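# Move the LB bottle from the fridge bin to the bench

## Task

Lift the bottle marked LB out of the refrigerator's bin and set it upright on the bench, keep the remaining three bottles upright inside the refrigerator, and close the refrigerator door. If no bottle carries the LB marking, leave all four inside, close the door, and press the CALL key on the operator panel until it remains latched down.

## Robot and tools

Robot: two six-joint arms, left_arm and right_arm, each with a two-finger gripper, each riding its own carriage (left_rail, right_rail) on one shared floor track. left_arm's fingers are rigid. right_arm's fingers can fold: grip with the outer quarter of the pads, because deeper grips may hold loosely, slip or squeeze too hard, and pressing the fingertips into a surface folds them.

Frame: one world frame fixed to the table. Table top is z = 0, +z up, +x is where the arms face, +y is toward left_arm. The track runs along y at x = 0, with y = 0 at its middle, and the table starts at x = 0.17 m. left_rail is always on the +y side. Each arm's base sits at x = 0, y = its carriage position, z = 0.04 m. All positions are in metres.

The 18-number row is used by both execute_actions and move. It is one flat list covering both arms, each number in [-1, 1]. Numbers 1-6 are left_arm joint offsets in this order: shoulder pan, shoulder lift, elbow, wrist 1, wrist 2, wrist 3. Numbers 7-9 are left gripper position, force_limit and speed. Numbers 10-18 repeat that pattern for right_arm. Joint numbers are offsets, not poses. They are scaled so that 1.0 = 2.222 rad, and they count from the Joint targets shown when the call begins, not from the previous row. Sending the same offset again moves the arm further. Send 0 for a joint to keep it where it is. Joint ranges are ±6.283 rad, except the elbow at ±3.142. A request more than 0.010 rad past a range end is refused.

Gripper numbers are absolute commands. Position +1 is 140 mm open, about -0.8 brings the pads together, and -1 closes until something blocks it. force_limit runs from roughly 14 N at -1 to 58 N at +1. speed runs from about 30 mm/s at -1 to 250 mm/s at +1. Faster closes grip harder. To leave a gripper unchanged, resend its last three numbers, since 0 is a real command. After closing, check that object_status = 2. The codes are: 0 moving, 1 blocked while opening, 2 blocked while closing, 3 reached target or pads met.

execute_actions: {actions:[one action], cameras}. An action can hold "rows" (1-15 rows, each lasting one 1/30 s step), "steps" (1-450, default 15, at least one per row), "until", and carriage commands. After the last row the arm keeps heading to that row's target. Carriage command: {"left_rail": {"position_m": y}} is an absolute y on the track, left -0.8 to 1.5 and right -1.5 to 0.8. Optional speed_m_s is 0.01-1 and acceleration_factor is 0.1-1; {"stop": true} brakes. Then wait with {"steps": n, "until": {"left_rail": {"position_status": ["!=","moving"]}}}. Keep the carriages about 0.78 m apart. A row sent while a carriage is still driving gets shifted by the rest of that drive. An empty actions list just returns camera images.

move: target is one row, or up to 15 rows, using offsets from the current Joint targets (every row counts from the same start). It moves all joints in sync along a path. speed is in rad/s (0.01-3.14, default 0.5) for the joint that has furthest to go. blend is a corner radius in rad. stop_force, 3-120 N, ends an arm's path on contact; pair it with a low speed. zero (default true) re-zeros the force sensor first. blocking=false returns early; after that, use wait or stop before sending rows. The result adds a line "move:" with done, off_target, held, fault or moving.

wait {seconds 0-10}, stop (brakes a running move), zoom_image {camera, region [x0,y0,x1,y1] in pixels, at most 504 square}, zero_wrist_force {arm}, read_manual, finished_scene (final; run it only once the goal holds with the robot idle).

Cameras: cam_high, cam_low, cam_bench_left, cam_bench_mid, cam_bench_right at 504x504, and cam_left_wrist, cam_right_wrist at 672x504.

Results: end_effector_position is the point between closed pads, and the fingertips reach about 9-33 mm past it. The result also gives end_effector_quat_wxyz and velocities in the world frame. The gripper's +z is the finger direction and its y is the closing direction. Joint positions and Joint velocities list rail (m) and then six joints (rad) for each arm. Joint targets are the current commanded angles. Tool commands, object_status and position_measured are in counts: 3 is open, 230 is pads together. Wrist force and torque are in the gripper's own axes. Carriage results give position_m, position_status (moving, done, contact_stop, time_out, stopped, stopped_with_arm, stopped_for_other_arm, stopped_for_other_carriage) and position_answer (taken/not_taken). Watch for the lines "joint command not followed" (clearance check), "joint sent to its limit", MOTOR HOT and fault lines.

Things to avoid:
- Pressing the arms together, or closing a gripper on the other arm.
- Net force near 150 N, or joint torque at its limit (136 N m big joints, 25.4 N m wrists). Either stops the arm for 10 s.
- Hard hits on fixed objects.
- Dropping or releasing a moving part.
- Knocking bottles over.
- Anything leaving the table; that includes the track and the strip next to it.
- Long stretched holds, which heat the motors.

Move slowly into contact. Joint targets cannot change faster than 3.14 rad/s, so big moves may need several calls.

Each tool is called after ">>>" by a JSON object that holds its "method" and its "body".

## Session

>>> {"method": "execute_actions", "body": {"actions": []}}

Scene clock: 0.00 s.
left_arm: end_effector_position=(+0.3456, +1.2645, +0.5800) position_measured=3 object_status=3 end_effector_quat_wxyz=(+0.000, +0.000, +1.000, +0.000) | right_arm: end_effector_position=(+0.3456, -1.2346, +0.5800) position_measured=3 object_status=3 end_effector_quat_wxyz=(+0.000, +0.000, +1.000, +0.000)
Joint positions: left_arm=[1.237 -0.316 -1.725 0.971 -0.816 -1.571 -0.316] | right_arm=[-1.262 -0.316 -1.725 0.971 -0.816 -1.571 -0.316]
Joint velocities: within noise
Joint torques (N m): no reading
Wrist force (N): no reading
Wrist torque (N m): no reading
Wrist force, peak (N): no reading
Joint targets: left_arm=[1.237 -0.316 -1.725 0.971 -0.816 -1.571 -0.316] | right_arm=[-1.262 -0.316 -1.725 0.971 -0.816 -1.571 -0.316]
Tool commands: left_gripper/position=+1.0 left_gripper/force_limit=+1.0 left_gripper/speed=+1.0 right_gripper/position=+1.0 right_gripper/force_limit=+1.0 right_gripper/speed=+1.0
left_rail: position_m=1.237 position_status=done
right_rail: position_m=-1.262 position_status=done

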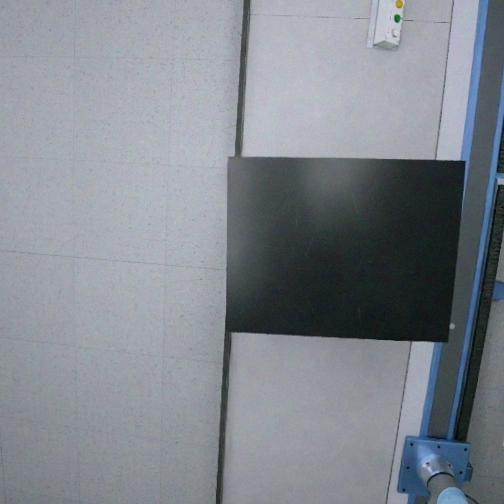

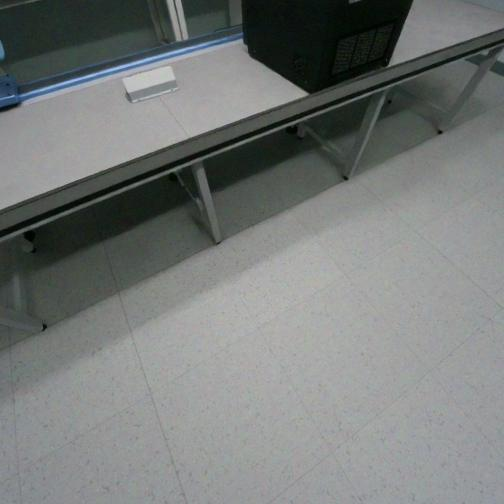

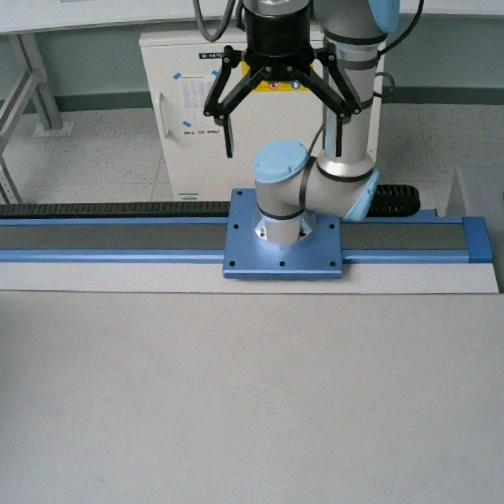

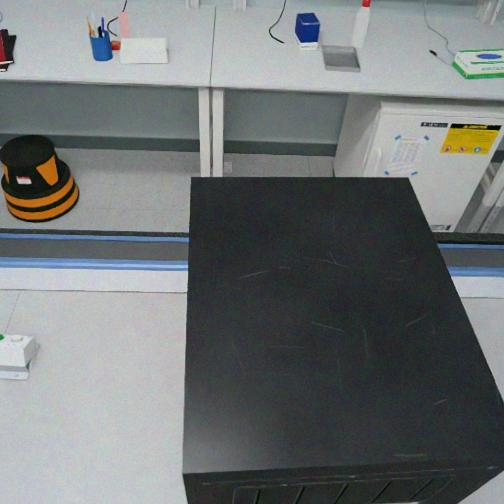

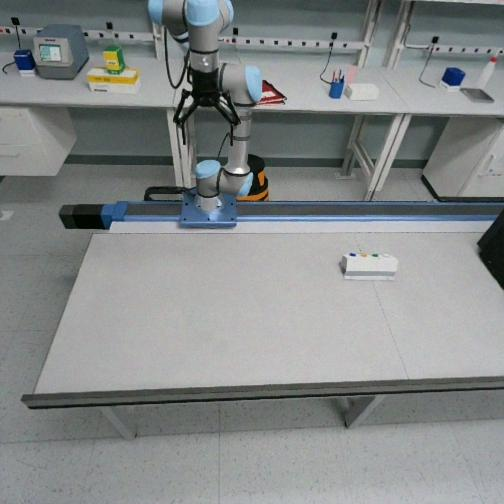

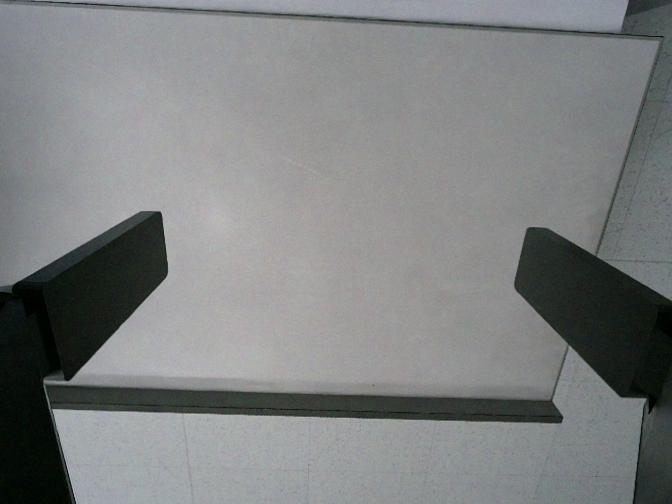

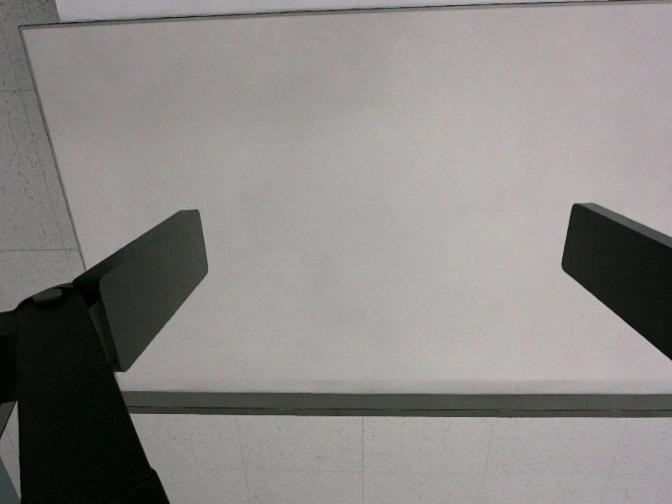

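>>> {"method": "zoom_image", "body": {"camera": "cam_low", "region": [230, 0, 430, 110]}}

>>> {"method": "zoom_image", "body": {"camera": "cam_bench_mid", "region": [180, 170, 504, 504]}}

>>> {"method": "zoom_image", "body": {"camera": "cam_bench_right", "region": [320, 180, 504, 300]}}

>>> {"method": "zoom_image", "body": {"camera": "cam_high", "region": [220, 140, 504, 360]}}

Scaled by 2.520 from the camera's 504x504 image, which has a finer 720x720 frame.

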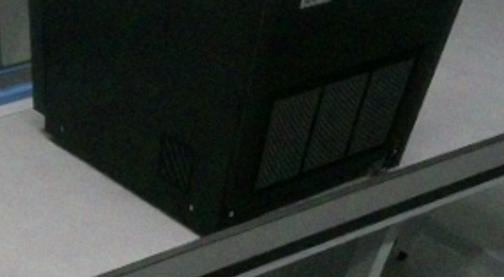

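Scaled by 1.509 from the camera's 504x504 image, which has a finer 720x720 frame.

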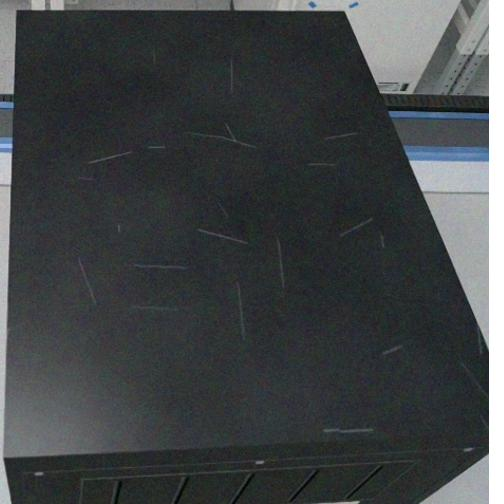

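Scaled by 2.739 from the camera's 504x504 image, which has a finer 720x720 frame.

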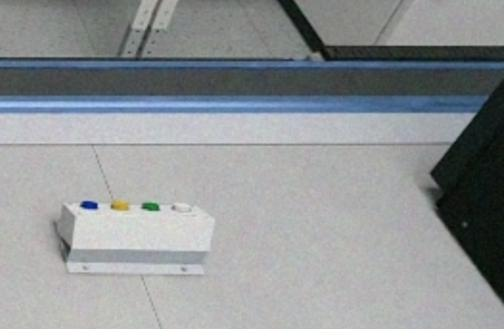

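Scaled by 1.775 from the camera's 504x504 image, which has a finer 720x720 frame.

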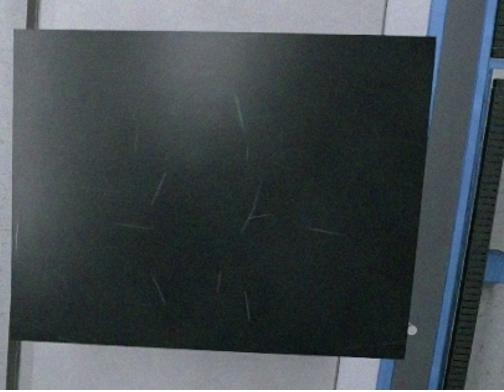

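>>> {"method": "move", "body": {"target": [-1.0,0.0306,0.4554,0.2205,0.6782,0.1422,1,1,1,0,0,0,0,0,0,1,1,1], "speed": 0.8, "cameras": ["cam_left_wrist","cam_bench_left"]}}

Scene clock: 6.23 s.
left_arm: end_effector_position=(-0.0075, +0.6930, +0.4009) position_measured=3 object_status=3 end_effector_quat_wxyz=(+0.309, +0.636, -0.308, +0.636) | right_arm: end_effector_position=(+0.3456, -1.2346, +0.5800) position_measured=3 object_status=3 end_effector_quat_wxyz=(+0.000, +0.000, +1.000, +0.000)
Joint positions: left_arm=[1.237 -2.538 -1.657 1.982 -0.326 -0.064 0] | right_arm=[-1.262 -0.316 -1.725 0.971 -0.816 -1.571 -0.316]
Joint torques (N m): left_arm=[-6.45 -4.21 -11.22 1.68 1.52 3.1] | right_arm=[0.54 -12.53 -19.17 -2.79 0.09 0.3]
Wrist force (N): left_arm=[1.2 1.2 -1.4] | right_arm=[-0.2 -0.1 0.0]
Wrist torque (N m): left_arm=[0.44 0.05 -0.23] | right_arm=[-0.02 0.04 0.00]
Wrist force, peak (N): left_arm=[-0.2 3.0 -2.9] | right_arm=[0.3 -0.4 -0.4]
Joint targets: left_arm=[1.237 -2.538 -1.657 1.982 -0.326 -0.064 0.000] | right_arm=[-1.262 -0.316 -1.725 0.971 -0.816 -1.571 -0.316]
left_rail: position_m=1.237 position_status=done
right_rail: position_m=-1.262 position_status=done
move: done
camera_calibration:
cam_left_wrist: T_world_to_cam=[[-0.789292, -0.610556, 0.0651102, 0.397298], [-0.268244, 0.247486, -0.931019, 0.198375], [0.552325, -0.752311, -0.359117, 0.814972], [0, 0, 0, 1]] pos_world=[-0.0833331, 0.80659, 0.451492]
Images, in order (width x height): cam_bench_left 504x504, cam_left_wrist 672x504.

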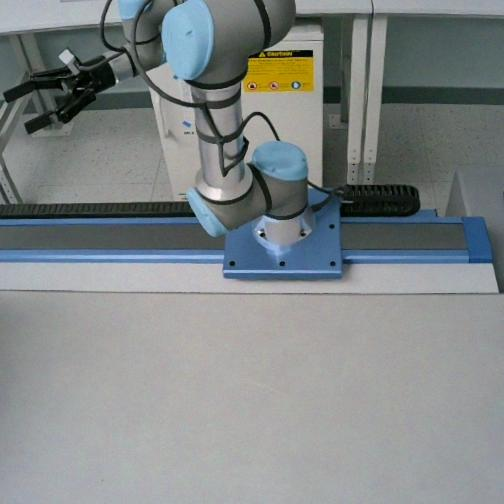

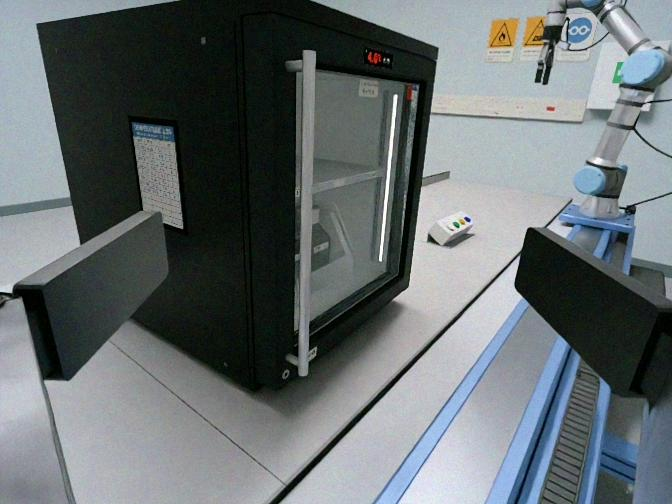

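>>> {"method": "zoom_image", "body": {"camera": "cam_left_wrist", "region": [230, 30, 450, 390]}}

>>> {"method": "zoom_image", "body": {"camera": "cam_left_wrist", "region": [290, 180, 390, 300]}}

>>> {"method": "zoom_image", "body": {"camera": "cam_left_wrist", "region": [110, 100, 200, 250]}}

>>> {"method": "zoom_image", "body": {"camera": "cam_left_wrist", "region": [340, 30, 440, 130]}}

>>> {"method": "zoom_image", "body": {"camera": "cam_left_wrist", "region": [260, 320, 360, 400]}}

Scaled by 1.400 from the camera's 672x504 image, which has a finer 960x720 frame.

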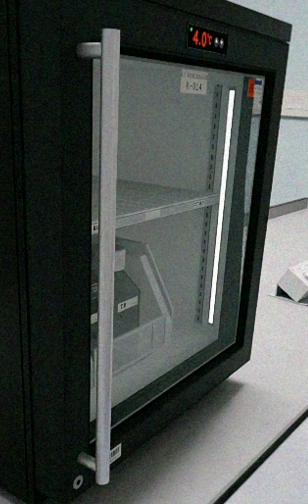

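Scaled by 4.200 from the camera's 672x504 image, which has a finer 960x720 frame.

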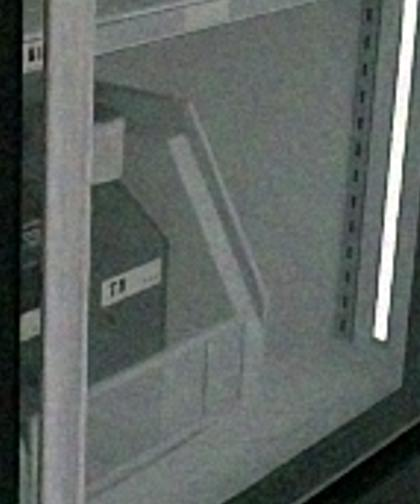

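Scaled by 3.360 from the camera's 672x504 image, which has a finer 960x720 frame.

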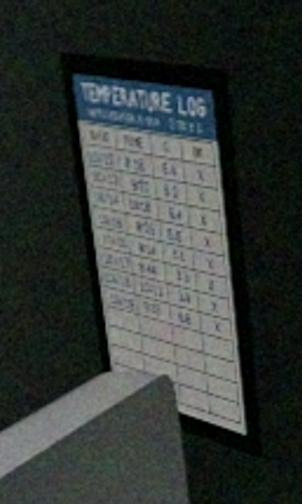

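Scaled by 5.040 from the camera's 672x504 image, which has a finer 960x720 frame.

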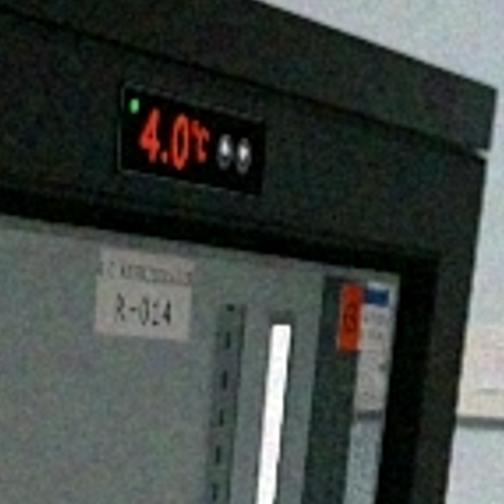

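Scaled by 5.040 from the camera's 672x504 image, which has a finer 960x720 frame.

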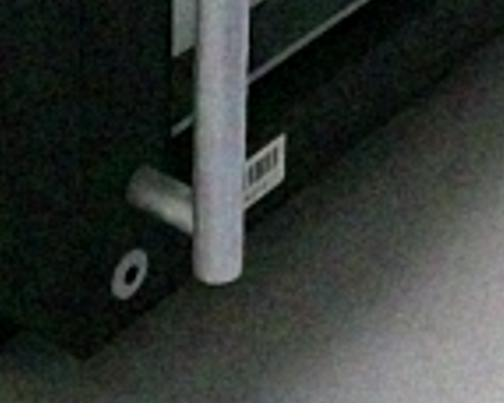

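>>> {"method": "move", "body": {"target": [0.0511,0.4174,-0.4014,-0.0153,-0.3555,0,1,1,1,0,0,0,0,0,0,1,1,1], "speed": 0.8}}

>>> {"method": "execute_actions", "body": {"actions": [{"left_rail": {"position_m": 0.85, "speed_m_s": 0.4}, "steps": 150, "until": {"left_rail": {"position_status": ["!=", "moving"]}}}], "cameras": ["cam_left_wrist", "cam_bench_mid"]}}

Scene clock: 8.90 s.
left_arm: end_effector_position=(-0.1165, +0.6875, +0.2479) position_measured=3 object_status=3 end_effector_quat_wxyz=(+0.000, +0.707, +0.000, +0.707) | right_arm: end_effector_position=(+0.3456, -1.2346, +0.5800) position_measured=3 object_status=3 end_effector_quat_wxyz=(+0.000, +0.000, +1.000, +0.000)
Joint positions: left_arm=[1.237 -2.424 -0.73 1.091 -0.36 -0.854 0] | right_arm=[-1.262 -0.316 -1.725 0.971 -0.816 -1.571 -0.316]
Joint torques (N m): left_arm=[4.54 -40.37 -29.99 0.1 -1.82 2.84] | right_arm=[-0.13 -11.97 -18.75 -2.86 0.3 0.31]
Wrist force (N): left_arm=[1.4 1.4 -1.3] | right_arm=[0.1 -0.1 0.2]
Wrist torque (N m): left_arm=[0.49 0.01 -0.19] | right_arm=[-0.02 -0.04 0.00]
Wrist force, peak (N): left_arm=[-0.5 2.1 -2.1] | right_arm=[-0.2 -0.2 0.6]
Joint targets: left_arm=[1.237 -2.424 -0.730 1.091 -0.360 -0.854 0.000] | right_arm=[-1.262 -0.316 -1.725 0.971 -0.816 -1.571 -0.316]
left_rail: position_m=1.237 position_status=done
right_rail: position_m=-1.262 position_status=done
move: done

Scene clock: 10.80 s.
left_arm: end_effector_position=(-0.1165, +0.3002, +0.2479) position_measured=3 object_status=3 end_effector_quat_wxyz=(+0.000, +0.707, +0.000, +0.707) | right_arm: end_effector_position=(+0.3456, -1.2346, +0.5800) position_measured=3 object_status=3 end_effector_quat_wxyz=(+0.000, +0.000, +1.000, +0.000)
Joint positions: left_arm=[0.85 -2.424 -0.73 1.09 -0.36 -0.854 0] | right_arm=[-1.262 -0.316 -1.725 0.971 -0.816 -1.571 -0.316]
Joint torques (N m): left_arm=[-1.03 -43.96 -24.82 1.3 -0.46 2.84] | right_arm=[0.19 -12.03 -18.61 -2.85 0.05 0.38]
Wrist force (N): left_arm=[1.3 1.6 -1.2] | right_arm=[-0.1 -0.3 0.2]
Wrist torque (N m): left_arm=[0.53 0.04 -0.18] | right_arm=[-0.07 0.02 0.00]
Wrist force, peak (N): left_arm=[1.3 2.4 -1.3] | right_arm=[-0.3 0.1 0.6]
Joint targets: left_arm=[0.850 -2.424 -0.730 1.091 -0.360 -0.854 0.000] | right_arm=[-1.262 -0.316 -1.725 0.971 -0.816 -1.571 -0.316]
Tool commands: left_gripper/position=+1.0 left_gripper/force_limit=+1.0 left_gripper/speed=+1.0 right_gripper/position=+1.0 right_gripper/force_limit=+1.0 right_gripper/speed=+1.0
left_rail: position_m=0.850 speed_m_s=0.40 position_status=done
right_rail: position_m=-1.262 position_status=done
camera_calibration:
cam_left_wrist: T_world_to_cam=[[-0.00915991, -0.997929, 0.0636691, 0.288947], [-0.359953, -0.0561129, -0.931281, 0.204384], [0.932925, -0.0314483, -0.358694, 0.35254], [0, 0, 0, 1]] pos_world=[-0.252678, 0.310904, 0.298396]
Images, in order (width x height): cam_bench_mid 504x504, cam_left_wrist 672x504.

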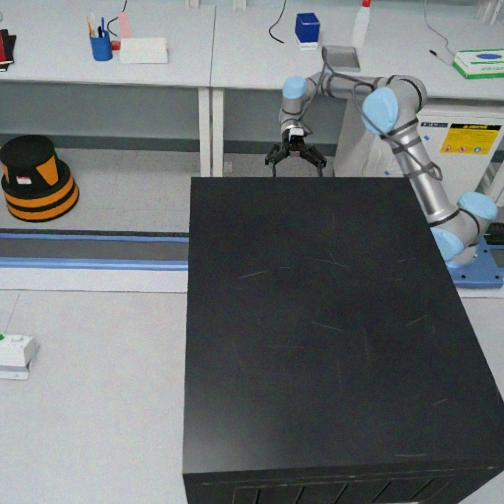

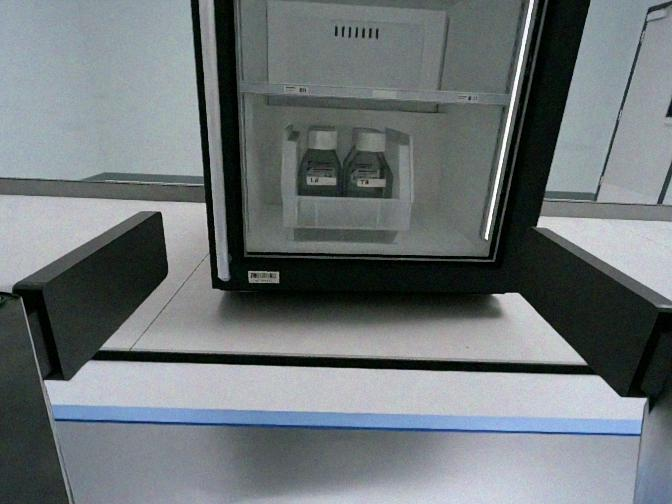

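>>> {"method": "zoom_image", "body": {"camera": "cam_left_wrist", "region": [270, 110, 430, 250]}}

>>> {"method": "zoom_image", "body": {"camera": "cam_left_wrist", "region": [295, 160, 395, 210]}}

>>> {"method": "zoom_image", "body": {"camera": "cam_left_wrist", "region": [190, 0, 560, 310]}}

Scaled by 3.150 from the camera's 672x504 image, which has a finer 960x720 frame.

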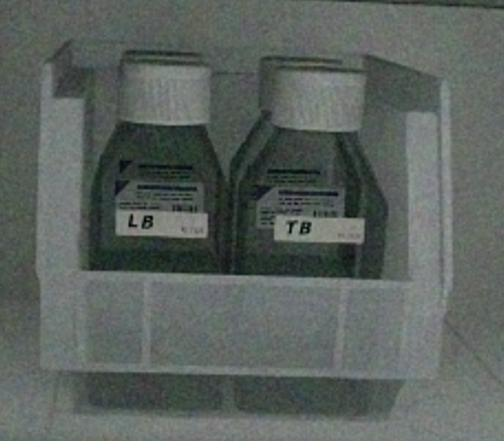

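Scaled by 5.040 from the camera's 672x504 image, which has a finer 960x720 frame.

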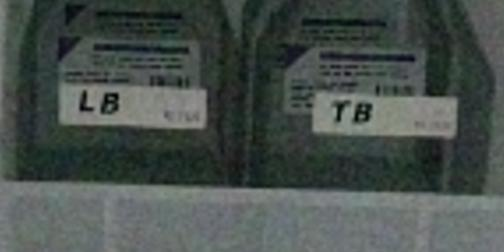

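Scaled by 1.362 from the camera's 672x504 image, which has a finer 960x720 frame.

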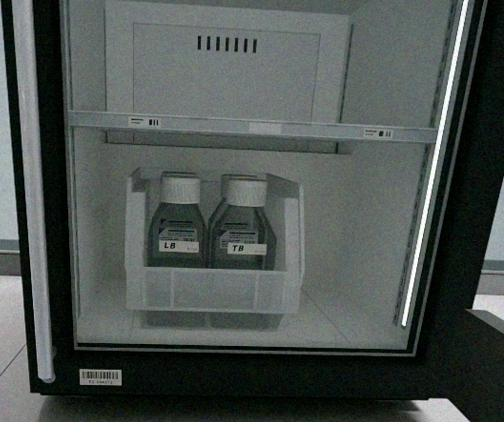

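>>> {"method": "execute_actions", "body": {"actions": [{"left_rail": {"position_m": 1.45, "speed_m_s": 0.6}, "steps": 200, "until": {"left_rail": {"position_status": ["!=", "moving"]}}}]}}

>>> {"method": "move", "body": {"target": [0.5378,-0.3702,0.5153,-0.1451,1.0,0,-0.32,-1,0,0,0,0,0,0,0,1,1,1], "speed": 0.8, "cameras": ["cam_left_wrist"]}}

Scene clock: 16.70 s.
left_arm: end_effector_position=(-0.1165, +0.9002, +0.2479) position_measured=3 object_status=3 end_effector_quat_wxyz=(+0.000, +0.707, +0.000, +0.707) | right_arm: end_effector_position=(+0.3456, -1.2346, +0.5800) position_measured=3 object_status=3 end_effector_quat_wxyz=(+0.000, +0.000, +1.000, +0.000)
Joint positions: left_arm=[1.45 -2.424 -0.73 1.091 -0.36 -0.854 0] | right_arm=[-1.262 -0.316 -1.725 0.971 -0.816 -1.571 -0.316]
Joint torques (N m): left_arm=[-3.19 -61.46 -16.05 2.41 0.7 2.66] | right_arm=[-0.03 -13 -19.43 -3.01 0.38 0.28]
Wrist force (N): left_arm=[1.3 1.3 -1.0] | right_arm=[0.0 -0.1 0.1]
Wrist torque (N m): left_arm=[0.47 0.05 -0.18] | right_arm=[-0.01 -0.01 0.01]
Wrist force, peak (N): left_arm=[1.3 3.0 -1.2] | right_arm=[0.0 0.1 0.5]
Joint targets: left_arm=[1.450 -2.424 -0.730 1.091 -0.360 -0.854 0.000] | right_arm=[-1.262 -0.316 -1.725 0.971 -0.816 -1.571 -0.316]
Tool commands: left_gripper/position=+1.0 left_gripper/force_limit=+1.0 left_gripper/speed=+1.0 right_gripper/position=+1.0 right_gripper/force_limit=+1.0 right_gripper/speed=+1.0
left_rail: position_m=1.450 speed_m_s=0.60 position_status=done
right_rail: position_m=-1.262 position_status=done

Scene clock: 20.13 s.
left_arm: end_effector_position=(+0.3911, +0.9344, +0.2800) position_measured=169 object_status=3 end_effector_quat_wxyz=(+0.347, +0.616, -0.347, +0.616) | right_arm: end_effector_position=(+0.3456, -1.2346, +0.5800) position_measured=3 object_status=3 end_effector_quat_wxyz=(+0.000, +0.000, +1.000, +0.000)
Joint positions: left_arm=[1.45 -1.23 -1.552 2.235 -0.683 1.368 0] | right_arm=[-1.262 -0.316 -1.725 0.971 -0.816 -1.571 -0.316]
Joint torques (N m): left_arm=[5.13 -33.19 -10.5 -4.16 1.26 2.51] | right_arm=[-0.17 -12.8 -19.13 -2.97 0.13 0.44]
Wrist force (N): left_arm=[1.6 1.8 -1.4] | right_arm=[0.0 -0.1 0.1]
Wrist torque (N m): left_arm=[0.57 -0.09 -0.20] | right_arm=[-0.02 -0.01 0.00]
Wrist force, peak (N): left_arm=[1.3 0.2 -3.4] | right_arm=[-0.3 0.4 0.4]
Joint targets: left_arm=[1.450 -1.229 -1.552 2.235 -0.683 1.368 0.000] | right_arm=[-1.262 -0.316 -1.725 0.971 -0.816 -1.571 -0.316]
left_rail: position_m=1.450 speed_m_s=0.60 position_status=done
right_rail: position_m=-1.262 position_status=done
move: done
camera_calibration:
cam_left_wrist: T_world_to_cam=[[-0.858626, -0.508599, 0.0639381, 0.799326], [-0.234957, 0.27963, -0.930915, 0.0899267], [0.455584, -0.81433, -0.359597, 0.828957], [0, 0, 0, 1]] pos_world=[0.329792, 1.05644, 0.330697]
Images, in order (width x height): cam_left_wrist 672x504.

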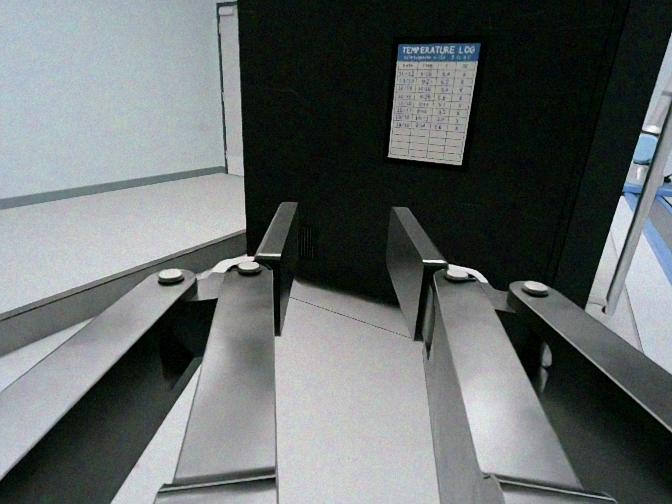

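>>> {"method": "move", "body": {"target": [0,0,0,0,0.2453,0,-0.32,-1,0,0,0,0,0,0,0,1,1,1], "speed": 0.8}}

>>> {"method": "execute_actions", "body": {"actions": [{"left_rail": {"position_m": 1.18, "speed_m_s": 0.4}, "steps": 200, "until": {"left_rail": {"position_status": ["!=", "moving"]}}}], "cameras": ["cam_left_wrist"]}}

Scene clock: 21.70 s.
left_arm: end_effector_position=(+0.2297, +0.8895, +0.2800) position_measured=169 object_status=3 end_effector_quat_wxyz=(+0.500, +0.500, -0.500, +0.500) | right_arm: end_effector_position=(+0.3456, -1.2346, +0.5800) position_measured=3 object_status=3 end_effector_quat_wxyz=(+0.000, +0.000, +1.000, +0.000)
Joint positions: left_arm=[1.45 -1.229 -1.552 2.235 -0.683 1.913 0] | right_arm=[-1.262 -0.316 -1.725 0.971 -0.816 -1.571 -0.316]
Joint torques (N m): left_arm=[3.46 -31.61 -11.43 -3.98 1.37 2.34] | right_arm=[-0.39 -12.47 -18.28 -3.05 0.22 0.24]
Wrist force (N): left_arm=[1.5 1.7 -1.4] | right_arm=[0.0 0.0 0.2]
Wrist torque (N m): left_arm=[0.54 -0.06 -0.20] | right_arm=[-0.01 0.00 0.00]
Wrist force, peak (N): left_arm=[1.6 2.6 -1.5] | right_arm=[0.5 0.2 0.1]
Joint targets: left_arm=[1.450 -1.229 -1.552 2.235 -0.683 1.913 0.000] | right_arm=[-1.262 -0.316 -1.725 0.971 -0.816 -1.571 -0.316]
left_rail: position_m=1.450 speed_m_s=0.60 position_status=done
right_rail: position_m=-1.262 position_status=done
move: done

Scene clock: 23.33 s.
left_arm: end_effector_position=(+0.2297, +0.6195, +0.2800) position_measured=169 object_status=3 end_effector_quat_wxyz=(+0.500, +0.500, -0.500, +0.500) | right_arm: end_effector_position=(+0.3456, -1.2346, +0.5800) position_measured=3 object_status=3 end_effector_quat_wxyz=(+0.000, +0.000, +1.000, +0.000)
Joint positions: left_arm=[1.18 -1.229 -1.552 2.235 -0.683 1.913 0] | right_arm=[-1.262 -0.316 -1.725 0.971 -0.816 -1.571 -0.316]
Joint torques (N m): left_arm=[1.34 -22.68 -19.99 -2.2 -0.83 2.36] | right_arm=[-0.07 -12.77 -18.39 -2.98 0.16 0.43]
Wrist force (N): left_arm=[1.5 1.7 -1.3] | right_arm=[0.0 0.1 0.1]
Wrist torque (N m): left_arm=[0.56 -0.08 -0.20] | right_arm=[0.02 0.00 0.00]
Wrist force, peak (N): left_arm=[1.6 1.8 -2.3] | right_arm=[0.4 0.2 0.4]
Joint targets: left_arm=[1.180 -1.229 -1.552 2.235 -0.683 1.913 0.000] | right_arm=[-1.262 -0.316 -1.725 0.971 -0.816 -1.571 -0.316]
Tool commands: left_gripper/position=-0.32 left_gripper/force_limit=-1.0 left_gripper/speed=+0.0 right_gripper/position=+1.0 right_gripper/force_limit=+1.0 right_gripper/speed=+1.0
left_rail: position_m=1.180 speed_m_s=0.40 position_status=done
right_rail: position_m=-1.262 position_status=done
camera_calibration:
cam_left_wrist: T_world_to_cam=[[-0.997882, 0.0102792, 0.0642379, 0.211083], [-0.0562107, 0.360851, -0.930928, 0.0486912], [-0.0327495, -0.932567, -0.359509, 0.831488], [0, 0, 0, 1]] pos_world=[0.240604, 0.755678, 0.330696]
Images, in order (width x height): cam_left_wrist 672x504.

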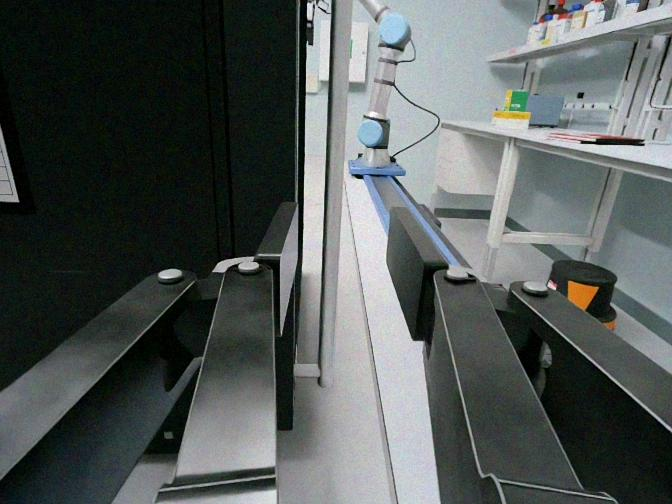

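>>> {"method": "execute_actions", "body": {"actions": [{"left_rail": {"position_m": 1.01, "speed_m_s": 0.15}, "steps": 200, "until": {"left_rail": {"position_status": ["!=", "moving"]}}}], "cameras": ["cam_left_wrist","cam_high"]}}

Scene clock: 25.40 s.
left_arm: end_effector_position=(+0.2297, +0.4495, +0.2800) position_measured=169 object_status=3 end_effector_quat_wxyz=(+0.500, +0.500, -0.500, +0.500) | right_arm: end_effector_position=(+0.3456, -1.2346, +0.5800) position_measured=3 object_status=3 end_effector_quat_wxyz=(+0.000, +0.000, +1.000, +0.000)
Joint positions: left_arm=[1.01 -1.229 -1.552 2.235 -0.683 1.913 0] | right_arm=[-1.262 -0.316 -1.725 0.971 -0.816 -1.571 -0.316]
Joint torques (N m): left_arm=[-2.68 -9.96 -30.25 -1.29 -1.11 2.32] | right_arm=[0.28 -13.19 -18.5 -3 0.26 0.35]
Wrist force (N): left_arm=[1.7 1.7 -1.5] | right_arm=[0.3 -0.1 0.2]
Wrist torque (N m): left_arm=[0.55 -0.10 -0.20] | right_arm=[-0.03 -0.06 0.00]
Wrist force, peak (N): left_arm=[1.6 1.9 -2.3] | right_arm=[0.0 0.4 0.3]
Joint targets: left_arm=[1.010 -1.229 -1.552 2.235 -0.683 1.913 0.000] | right_arm=[-1.262 -0.316 -1.725 0.971 -0.816 -1.571 -0.316]
Tool commands: left_gripper/position=-0.32 left_gripper/force_limit=-1.0 left_gripper/speed=+0.0 right_gripper/position=+1.0 right_gripper/force_limit=+1.0 right_gripper/speed=+1.0
left_rail: position_m=1.010 speed_m_s=0.15 position_status=done
right_rail: position_m=-1.262 position_status=done
camera_calibration:
cam_left_wrist: T_world_to_cam=[[-0.997882, 0.0102787, 0.0642391, 0.212831], [-0.0562119, 0.360851, -0.930928, 0.110036], [-0.0327495, -0.932567, -0.359509, 0.672952], [0, 0, 0, 1]] pos_world=[0.240604, 0.585678, 0.330696]
Images, in order (width x height): cam_high 504x504, cam_left_wrist 672x504.

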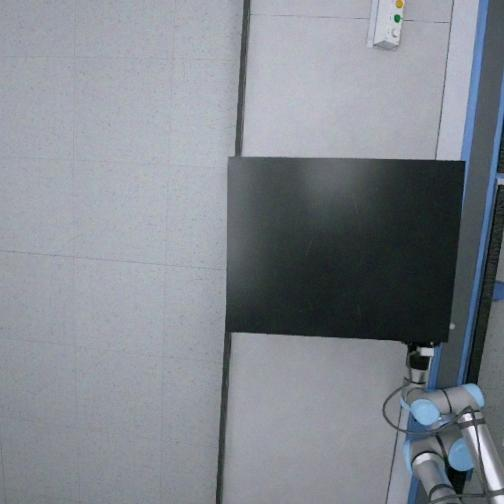

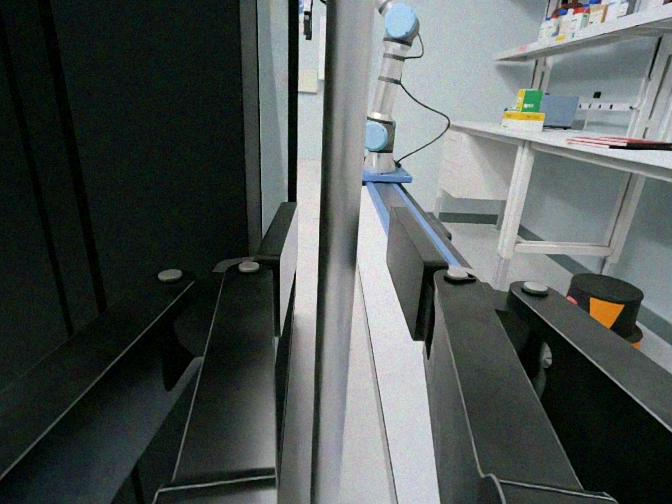

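>>> {"method": "move", "body": {"target": [0.0040,0.0014,-0.0017,0.0003,0.0038,0,-0.32,-1,0,0,0,0,0,0,0,1,1,1], "cameras": ["cam_left_wrist"]}}

>>> {"method": "zoom_image", "body": {"camera": "cam_left_wrist", "region": [220, 150, 450, 350]}}

Scene clock: 27.23 s.
left_arm: end_effector_position=(+0.2325, +0.4502, +0.2802) position_measured=169 object_status=3 end_effector_quat_wxyz=(+0.500, +0.500, -0.500, +0.500) | right_arm: end_effector_position=(+0.3456, -1.2346, +0.5800) position_measured=3 object_status=3 end_effector_quat_wxyz=(+0.000, +0.000, +1.000, +0.000)
Joint positions: left_arm=[1.01 -1.221 -1.549 2.232 -0.682 1.922 0] | right_arm=[-1.262 -0.316 -1.725 0.971 -0.816 -1.571 -0.316]
Joint torques (N m): left_arm=[5.56 -7.13 -30.09 -0.85 1.14 2.16] | right_arm=[0.59 -13.01 -19.41 -3.18 0.29 0.46]
Wrist force (N): left_arm=[1.5 1.5 -1.5] | right_arm=[0.0 0.2 0.1]
Wrist torque (N m): left_arm=[0.52 -0.08 -0.19] | right_arm=[0.05 0.00 0.00]
Wrist force, peak (N): left_arm=[1.6 1.8 -1.5] | right_arm=[0.3 0.4 0.2]
Joint targets: left_arm=[1.010 -1.221 -1.549 2.232 -0.682 1.922 0.000] | right_arm=[-1.262 -0.316 -1.725 0.971 -0.816 -1.571 -0.316]
left_rail: position_m=1.010 speed_m_s=0.15 position_status=done
right_rail: position_m=-1.262 position_status=done
move: done
camera_calibration:
cam_left_wrist: T_world_to_cam=[[-0.997883, 0.0098348, 0.0642801, 0.215758], [-0.0564106, 0.360831, -0.930924, 0.110122], [-0.0323497, -0.932579, -0.359513, 0.673548], [0, 0, 0, 1]] pos_world=[0.243303, 0.58628, 0.330796]
Images, in order (width x height): cam_left_wrist 672x504.

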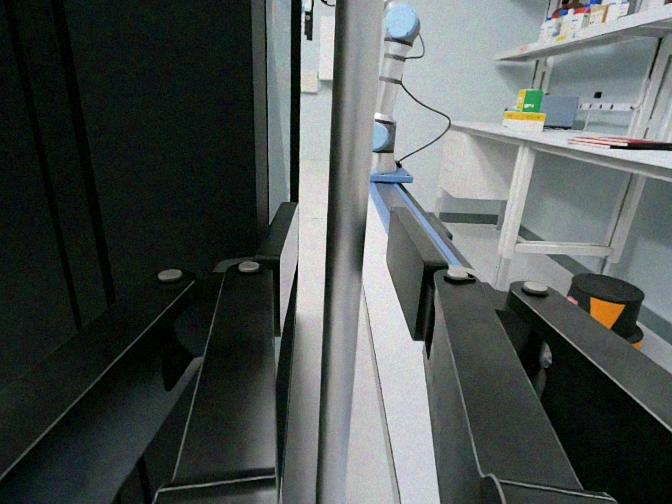

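Scaled by 2.191 from the camera's 672x504 image, which has a finer 960x720 frame.

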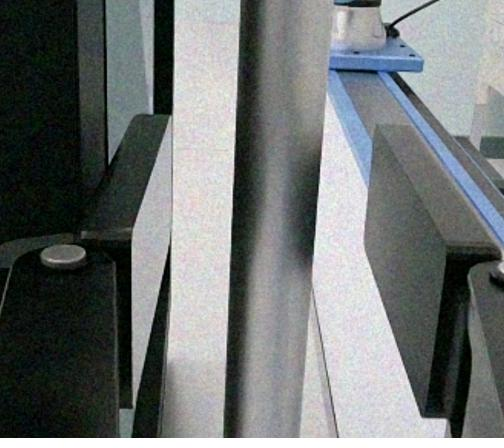

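>>> {"method": "execute_actions", "body": {"actions": [{"rows": [[0,0,0,0,0,0,-1,-1,-1,0,0,0,0,0,0,1,1,1]], "steps": 75}]}}

Scene clock: 30.03 s.
left_arm: end_effector_position=(+0.2326, +0.4502, +0.2802) position_measured=208 object_status=2 end_effector_quat_wxyz=(+0.500, +0.500, -0.500, +0.500) | right_arm: end_effector_position=(+0.3456, -1.2346, +0.5800) position_measured=3 object_status=3 end_effector_quat_wxyz=(+0.000, +0.000, +1.000, +0.000)
Joint positions: left_arm=[1.01 -1.221 -1.549 2.232 -0.682 1.922 0] | right_arm=[-1.262 -0.316 -1.725 0.971 -0.816 -1.571 -0.316]
Joint torques (N m): left_arm=[-2.98 -11.89 -26.62 -1.7 0.19 2.2] | right_arm=[0.1 -12.95 -19 -3.09 0.28 0.28]
Wrist force (N): left_arm=[2.2 1.1 -3.2] | right_arm=[0.4 0.2 0.0]
Wrist torque (N m): left_arm=[0.59 -0.06 -0.19] | right_arm=[0.03 -0.08 0.00]
Wrist force, peak (N): left_arm=[2.9 0.9 -3.4] | right_arm=[0.0 -0.4 0.4]
Joint targets: left_arm=[1.010 -1.221 -1.549 2.232 -0.682 1.922 0.000] | right_arm=[-1.262 -0.316 -1.725 0.971 -0.816 -1.571 -0.316]
left_rail: position_m=1.010 speed_m_s=0.15 position_status=done
right_rail: position_m=-1.262 position_status=done

>>> {"method": "move", "body": {"target": [[-0.0955,-0.0373,0.0365,0.0009,-0.1348,0,-1,-1,-1,0,0,0,0,0,0,1,1,1],[-0.1990,-0.0575,0.0542,0.0033,-0.2775,0,-1,-1,-1,0,0,0,0,0,0,1,1,1]], "speed": 0.15, "blend": 0.05, "cameras": ["cam_left_wrist","cam_high"]}}

Scene clock: 34.87 s.
left_arm: end_effector_position=(+0.1626, +0.4314, +0.2801) position_measured=208 object_status=2 end_effector_quat_wxyz=(+0.455, +0.542, -0.455, +0.541) | right_arm: end_effector_position=(+0.3456, -1.2346, +0.5800) position_measured=3 object_status=3 end_effector_quat_wxyz=(+0.000, +0.000, +1.000, +0.000)
Joint positions: left_arm=[1.01 -1.663 -1.677 2.352 -0.675 1.305 0] | right_arm=[-1.262 -0.316 -1.725 0.971 -0.816 -1.571 -0.316]
Joint torques (N m): left_arm=[-6.96 -27.25 -6.61 0.53 -0.57 1.9] | right_arm=[-0.57 -12.74 -18.44 -3.25 0.24 0.33]
Wrist force (N): left_arm=[2.0 0.1 12.3] | right_arm=[0.3 0.0 0.3]
Wrist torque (N m): left_arm=[0.72 -0.01 -0.24] | right_arm=[-0.01 -0.07 0.00]
Wrist force, peak (N): left_arm=[-0.1 -9.3 -15.7] | right_arm=[0.2 0.3 0.5]
Joint targets: left_arm=[1.010 -1.663 -1.677 2.352 -0.675 1.305 0.000] | right_arm=[-1.262 -0.316 -1.725 0.971 -0.816 -1.571 -0.316]
left_rail: position_m=1.010 speed_m_s=0.15 position_status=done
right_rail: position_m=-1.262 position_status=done
move: done
camera_calibration:
cam_left_wrist: T_world_to_cam=[[-0.984483, -0.16342, 0.0639362, 0.218846], [-0.117844, 0.345715, -0.93091, 0.129424], [0.130026, -0.924, -0.359608, 0.623755], [0, 0, 0, 1]] pos_world=[0.149598, 0.567369, 0.330797]
Images, in order (width x height): cam_high 504x504, cam_left_wrist 672x504.

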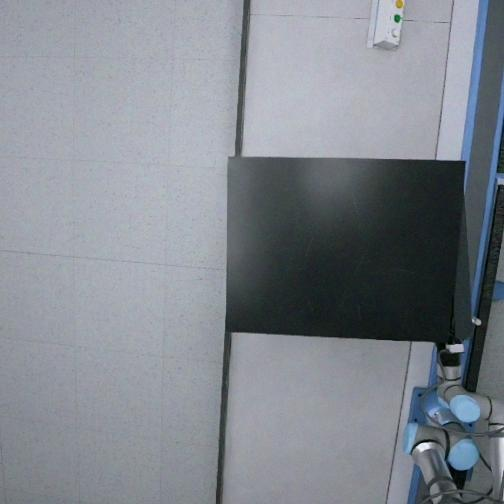

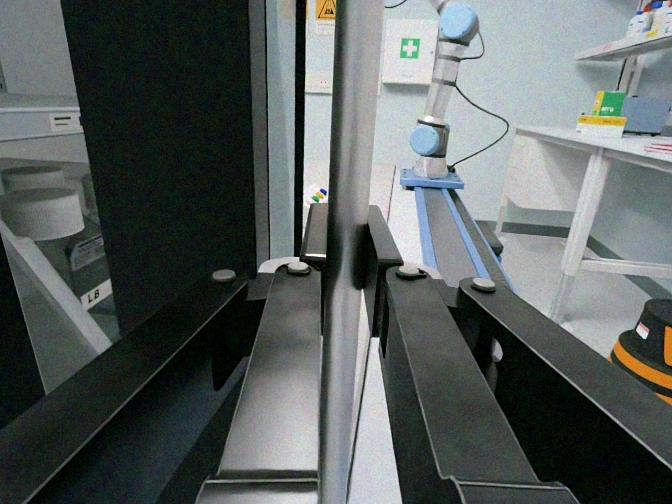

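>>> {"method": "execute_actions", "body": {"actions": [{"left_rail": {"position_m": 1.003, "speed_m_s": 0.03}, "steps": 60, "until": {"left_rail": {"position_status": ["!=", "moving"]}}}]}}

>>> {"method": "move", "body": {"target": [[-0.1671,0.0300,-0.0271,-0.0030,-0.2457,0,-1,-1,-1,0,0,0,0,0,0,1,1,1],[-0.2468,0.1195,-0.1240,0.0044,-0.4040,0,-1,-1,-1,0,0,0,0,0,0,1,1,1]], "speed": 0.2, "blend": 0.05, "cameras": ["cam_left_wrist","cam_high"]}}

Scene clock: 35.90 s.
left_arm: end_effector_position=(+0.1626, +0.4244, +0.2801) position_measured=208 object_status=2 end_effector_quat_wxyz=(+0.455, +0.542, -0.455, +0.541) | right_arm: end_effector_position=(+0.3456, -1.2346, +0.5800) position_measured=3 object_status=3 end_effector_quat_wxyz=(+0.000, +0.000, +1.000, +0.000)
Joint positions: left_arm=[1.003 -1.663 -1.677 2.352 -0.674 1.305 0] | right_arm=[-1.262 -0.316 -1.725 0.971 -0.816 -1.571 -0.316]
Joint torques (N m): left_arm=[-3.58 -13.44 -33.15 -5.58 -1.01 1.75] | right_arm=[-0.81 -12.45 -18.16 -3.17 0.21 0.26]
Wrist force (N): left_arm=[1.4 4.6 -16.1] | right_arm=[0.1 0.1 0.3]
Wrist torque (N m): left_arm=[0.72 -0.04 -0.24] | right_arm=[0.01 -0.01 0.00]
Wrist force, peak (N): left_arm=[1.5 4.7 -16.8] | right_arm=[0.3 -0.4 0.3]
Joint targets: left_arm=[1.003 -1.663 -1.677 2.352 -0.675 1.305 0.000] | right_arm=[-1.262 -0.316 -1.725 0.971 -0.816 -1.571 -0.316]
Tool commands: left_gripper/position=-1.0 left_gripper/force_limit=-1.0 left_gripper/speed=-1.0 right_gripper/position=+1.0 right_gripper/force_limit=+1.0 right_gripper/speed=+1.0
left_rail: position_m=1.003 speed_m_s=0.03 position_status=done
right_rail: position_m=-1.262 position_status=done

Scene clock: 40.83 s.
left_arm: end_effector_position=(+0.0377, +0.3523, +0.2803) position_measured=208 object_status=2 end_effector_quat_wxyz=(+0.354, +0.612, -0.354, +0.612) | right_arm: end_effector_position=(+0.3456, -1.2346, +0.5800) position_measured=3 object_status=3 end_effector_quat_wxyz=(+0.000, +0.000, +1.000, +0.000)
Joint positions: left_arm=[1.003 -2.211 -1.412 2.077 -0.665 0.408 0] | right_arm=[-1.262 -0.316 -1.725 0.971 -0.816 -1.571 -0.316]
Joint torques (N m): left_arm=[-10.15 -11.96 -28.07 1.46 -0.6 1.84] | right_arm=[0.08 -13.02 -18.43 -3.26 0.28 0.31]
Wrist force (N): left_arm=[4.8 0.2 12.9] | right_arm=[0.1 0.2 0.0]
Wrist torque (N m): left_arm=[0.68 -0.05 -0.29] | right_arm=[0.05 -0.03 0.00]
Wrist force, peak (N): left_arm=[-0.7 4.4 -18.9] | right_arm=[-0.4 -0.3 0.5]
Joint targets: left_arm=[1.003 -2.211 -1.412 2.077 -0.665 0.407 0.000] | right_arm=[-1.262 -0.316 -1.725 0.971 -0.816 -1.571 -0.316]
left_rail: position_m=1.003 speed_m_s=0.03 position_status=done
right_rail: position_m=-1.262 position_status=done
move: done
camera_calibration:
cam_left_wrist: T_world_to_cam=[[-0.869118, -0.49048, 0.0637358, 0.193949], [-0.228692, 0.284248, -0.931076, 0.168062], [0.438558, -0.823791, -0.359214, 0.519968], [0, 0, 0, 1]] pos_world=[-0.021037, 0.475702, 0.330897]
Images, in order (width x height): cam_high 504x504, cam_left_wrist 672x504.

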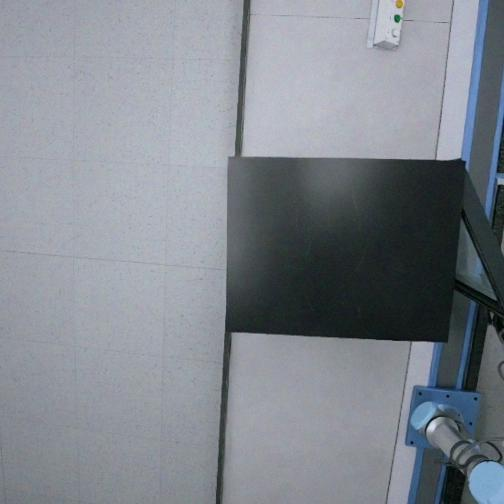

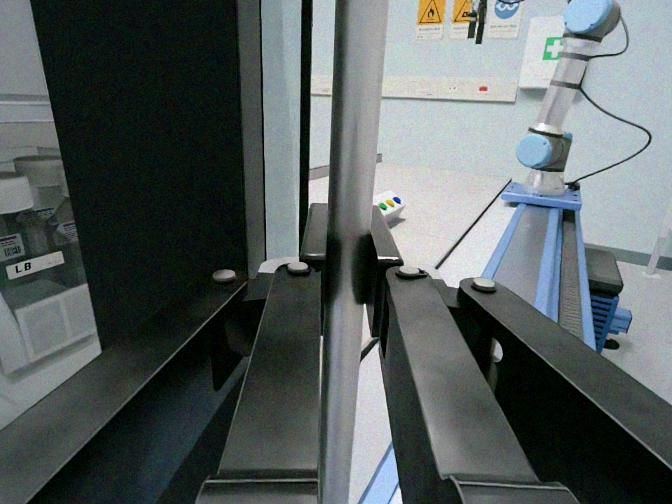

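>>> {"method": "zoom_image", "body": {"camera": "cam_left_wrist", "region": [0, 220, 100, 320]}}

Scaled by 5.040 from the camera's 672x504 image, which has a finer 960x720 frame.

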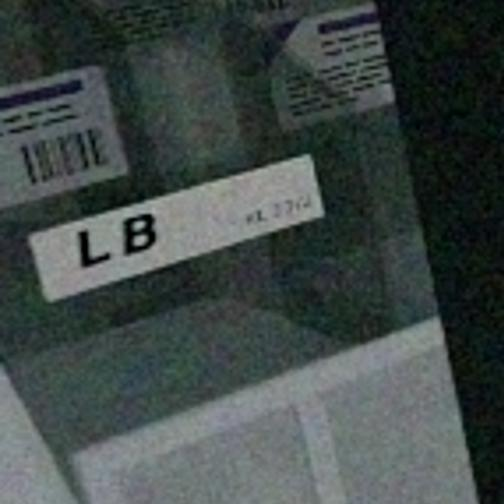

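>>> {"method": "move", "body": {"target": [[-0.0249,0.1069,-0.1460,0.0391,-0.1034,0,-1,-1,-1,0,0,0,0,0,0,1,1,1],[-0.0240,0.2251,-0.3378,0.1127,-0.1811,0,-1,-1,-1,0,0,0,0,0,0,1,1,1],[-0.0102,0.3811,-0.6234,0.2424,-0.2459,0,-1,-1,-1,0,0,0,0,0,0,1,1,1]], "speed": 0.3, "blend": 0.05, "cameras": ["cam_left_wrist","cam_high"]}}

Scene clock: 54.63 s.
left_arm: end_effector_position=(-0.0742, +0.2118, +0.2828) position_measured=208 object_status=2 end_effector_quat_wxyz=(+0.221, +0.671, -0.222, +0.672) | right_arm: end_effector_position=(+0.3456, -1.2346, +0.5800) position_measured=3 object_status=3 end_effector_quat_wxyz=(+0.000, +0.000, +1.000, +0.000)
Joint positions: left_arm=[1.003 -2.257 -0.783 1.094 -0.309 -0.049 0] | right_arm=[-1.262 -0.316 -1.725 0.971 -0.816 -1.571 -0.316]
Joint torques (N m): left_arm=[-0.16 -54.07 -23.32 0.23 0.11 0.28] | right_arm=[-0.59 -13.55 -19.7 -3.41 0.35 0.2]
Wrist force (N): left_arm=[-23.1 1.0 -10.4] | right_arm=[-0.1 -0.3 -0.2]
Wrist torque (N m): left_arm=[1.84 1.11 -1.11] | right_arm=[-0.06 0.01 0.00]
Wrist force, peak (N): left_arm=[-30.2 9.4 -125.9] | right_arm=[0.0 -0.1 0.7]
Joint targets: left_arm=[1.003 -2.257 -0.783 1.094 -0.309 -0.049 0.000] | right_arm=[-1.262 -0.316 -1.725 0.971 -0.816 -1.571 -0.316]
Tool commands: left_gripper/position=-1.0 left_gripper/force_limit=-1.0 left_gripper/speed=-1.0 right_gripper/position=+1.0 right_gripper/force_limit=+1.0 right_gripper/speed=+1.0
FORCE FAULT: contact force on the left arm reached its limit, and that arm stopped for 10 seconds. The contact can be on any part of that arm, not only on its tool. That arm's remaining commands of this call were not run. That arm's target is now where it stood when the stop ended, not its last command. That arm accepts commands again.
left_rail: position_m=1.003 speed_m_s=0.03 position_status=done
right_rail: position_m=-1.262 position_status=done
move: fault (left_arm); path passed 2 of 3 targets; left_arm: the elbow is farthest, 0.402 rad from its target
camera_calibration:
cam_left_wrist: T_world_to_cam=[[-0.601016, -0.796765, 0.0628117, 0.112557], [-0.322465, 0.16983, -0.931222, 0.202089], [0.731298, -0.579934, -0.358999, 0.424175], [0, 0, 0, 1]] pos_world=[-0.177383, 0.301354, 0.333399]
Images, in order (width x height): cam_high 504x504, cam_left_wrist 672x504.

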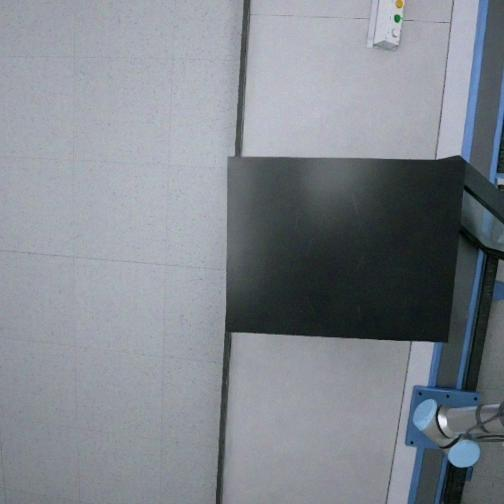

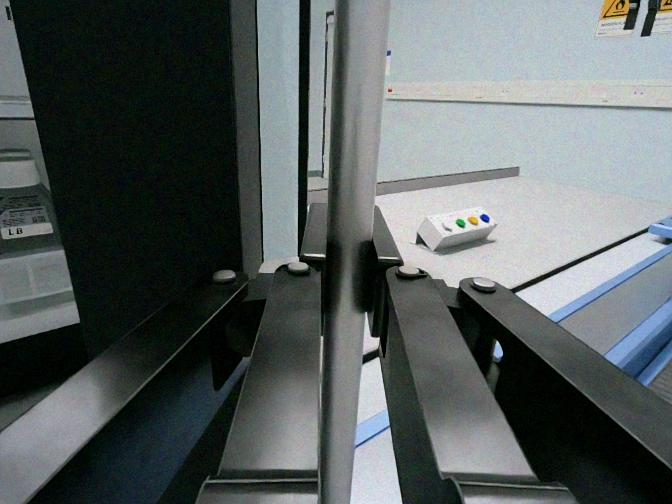

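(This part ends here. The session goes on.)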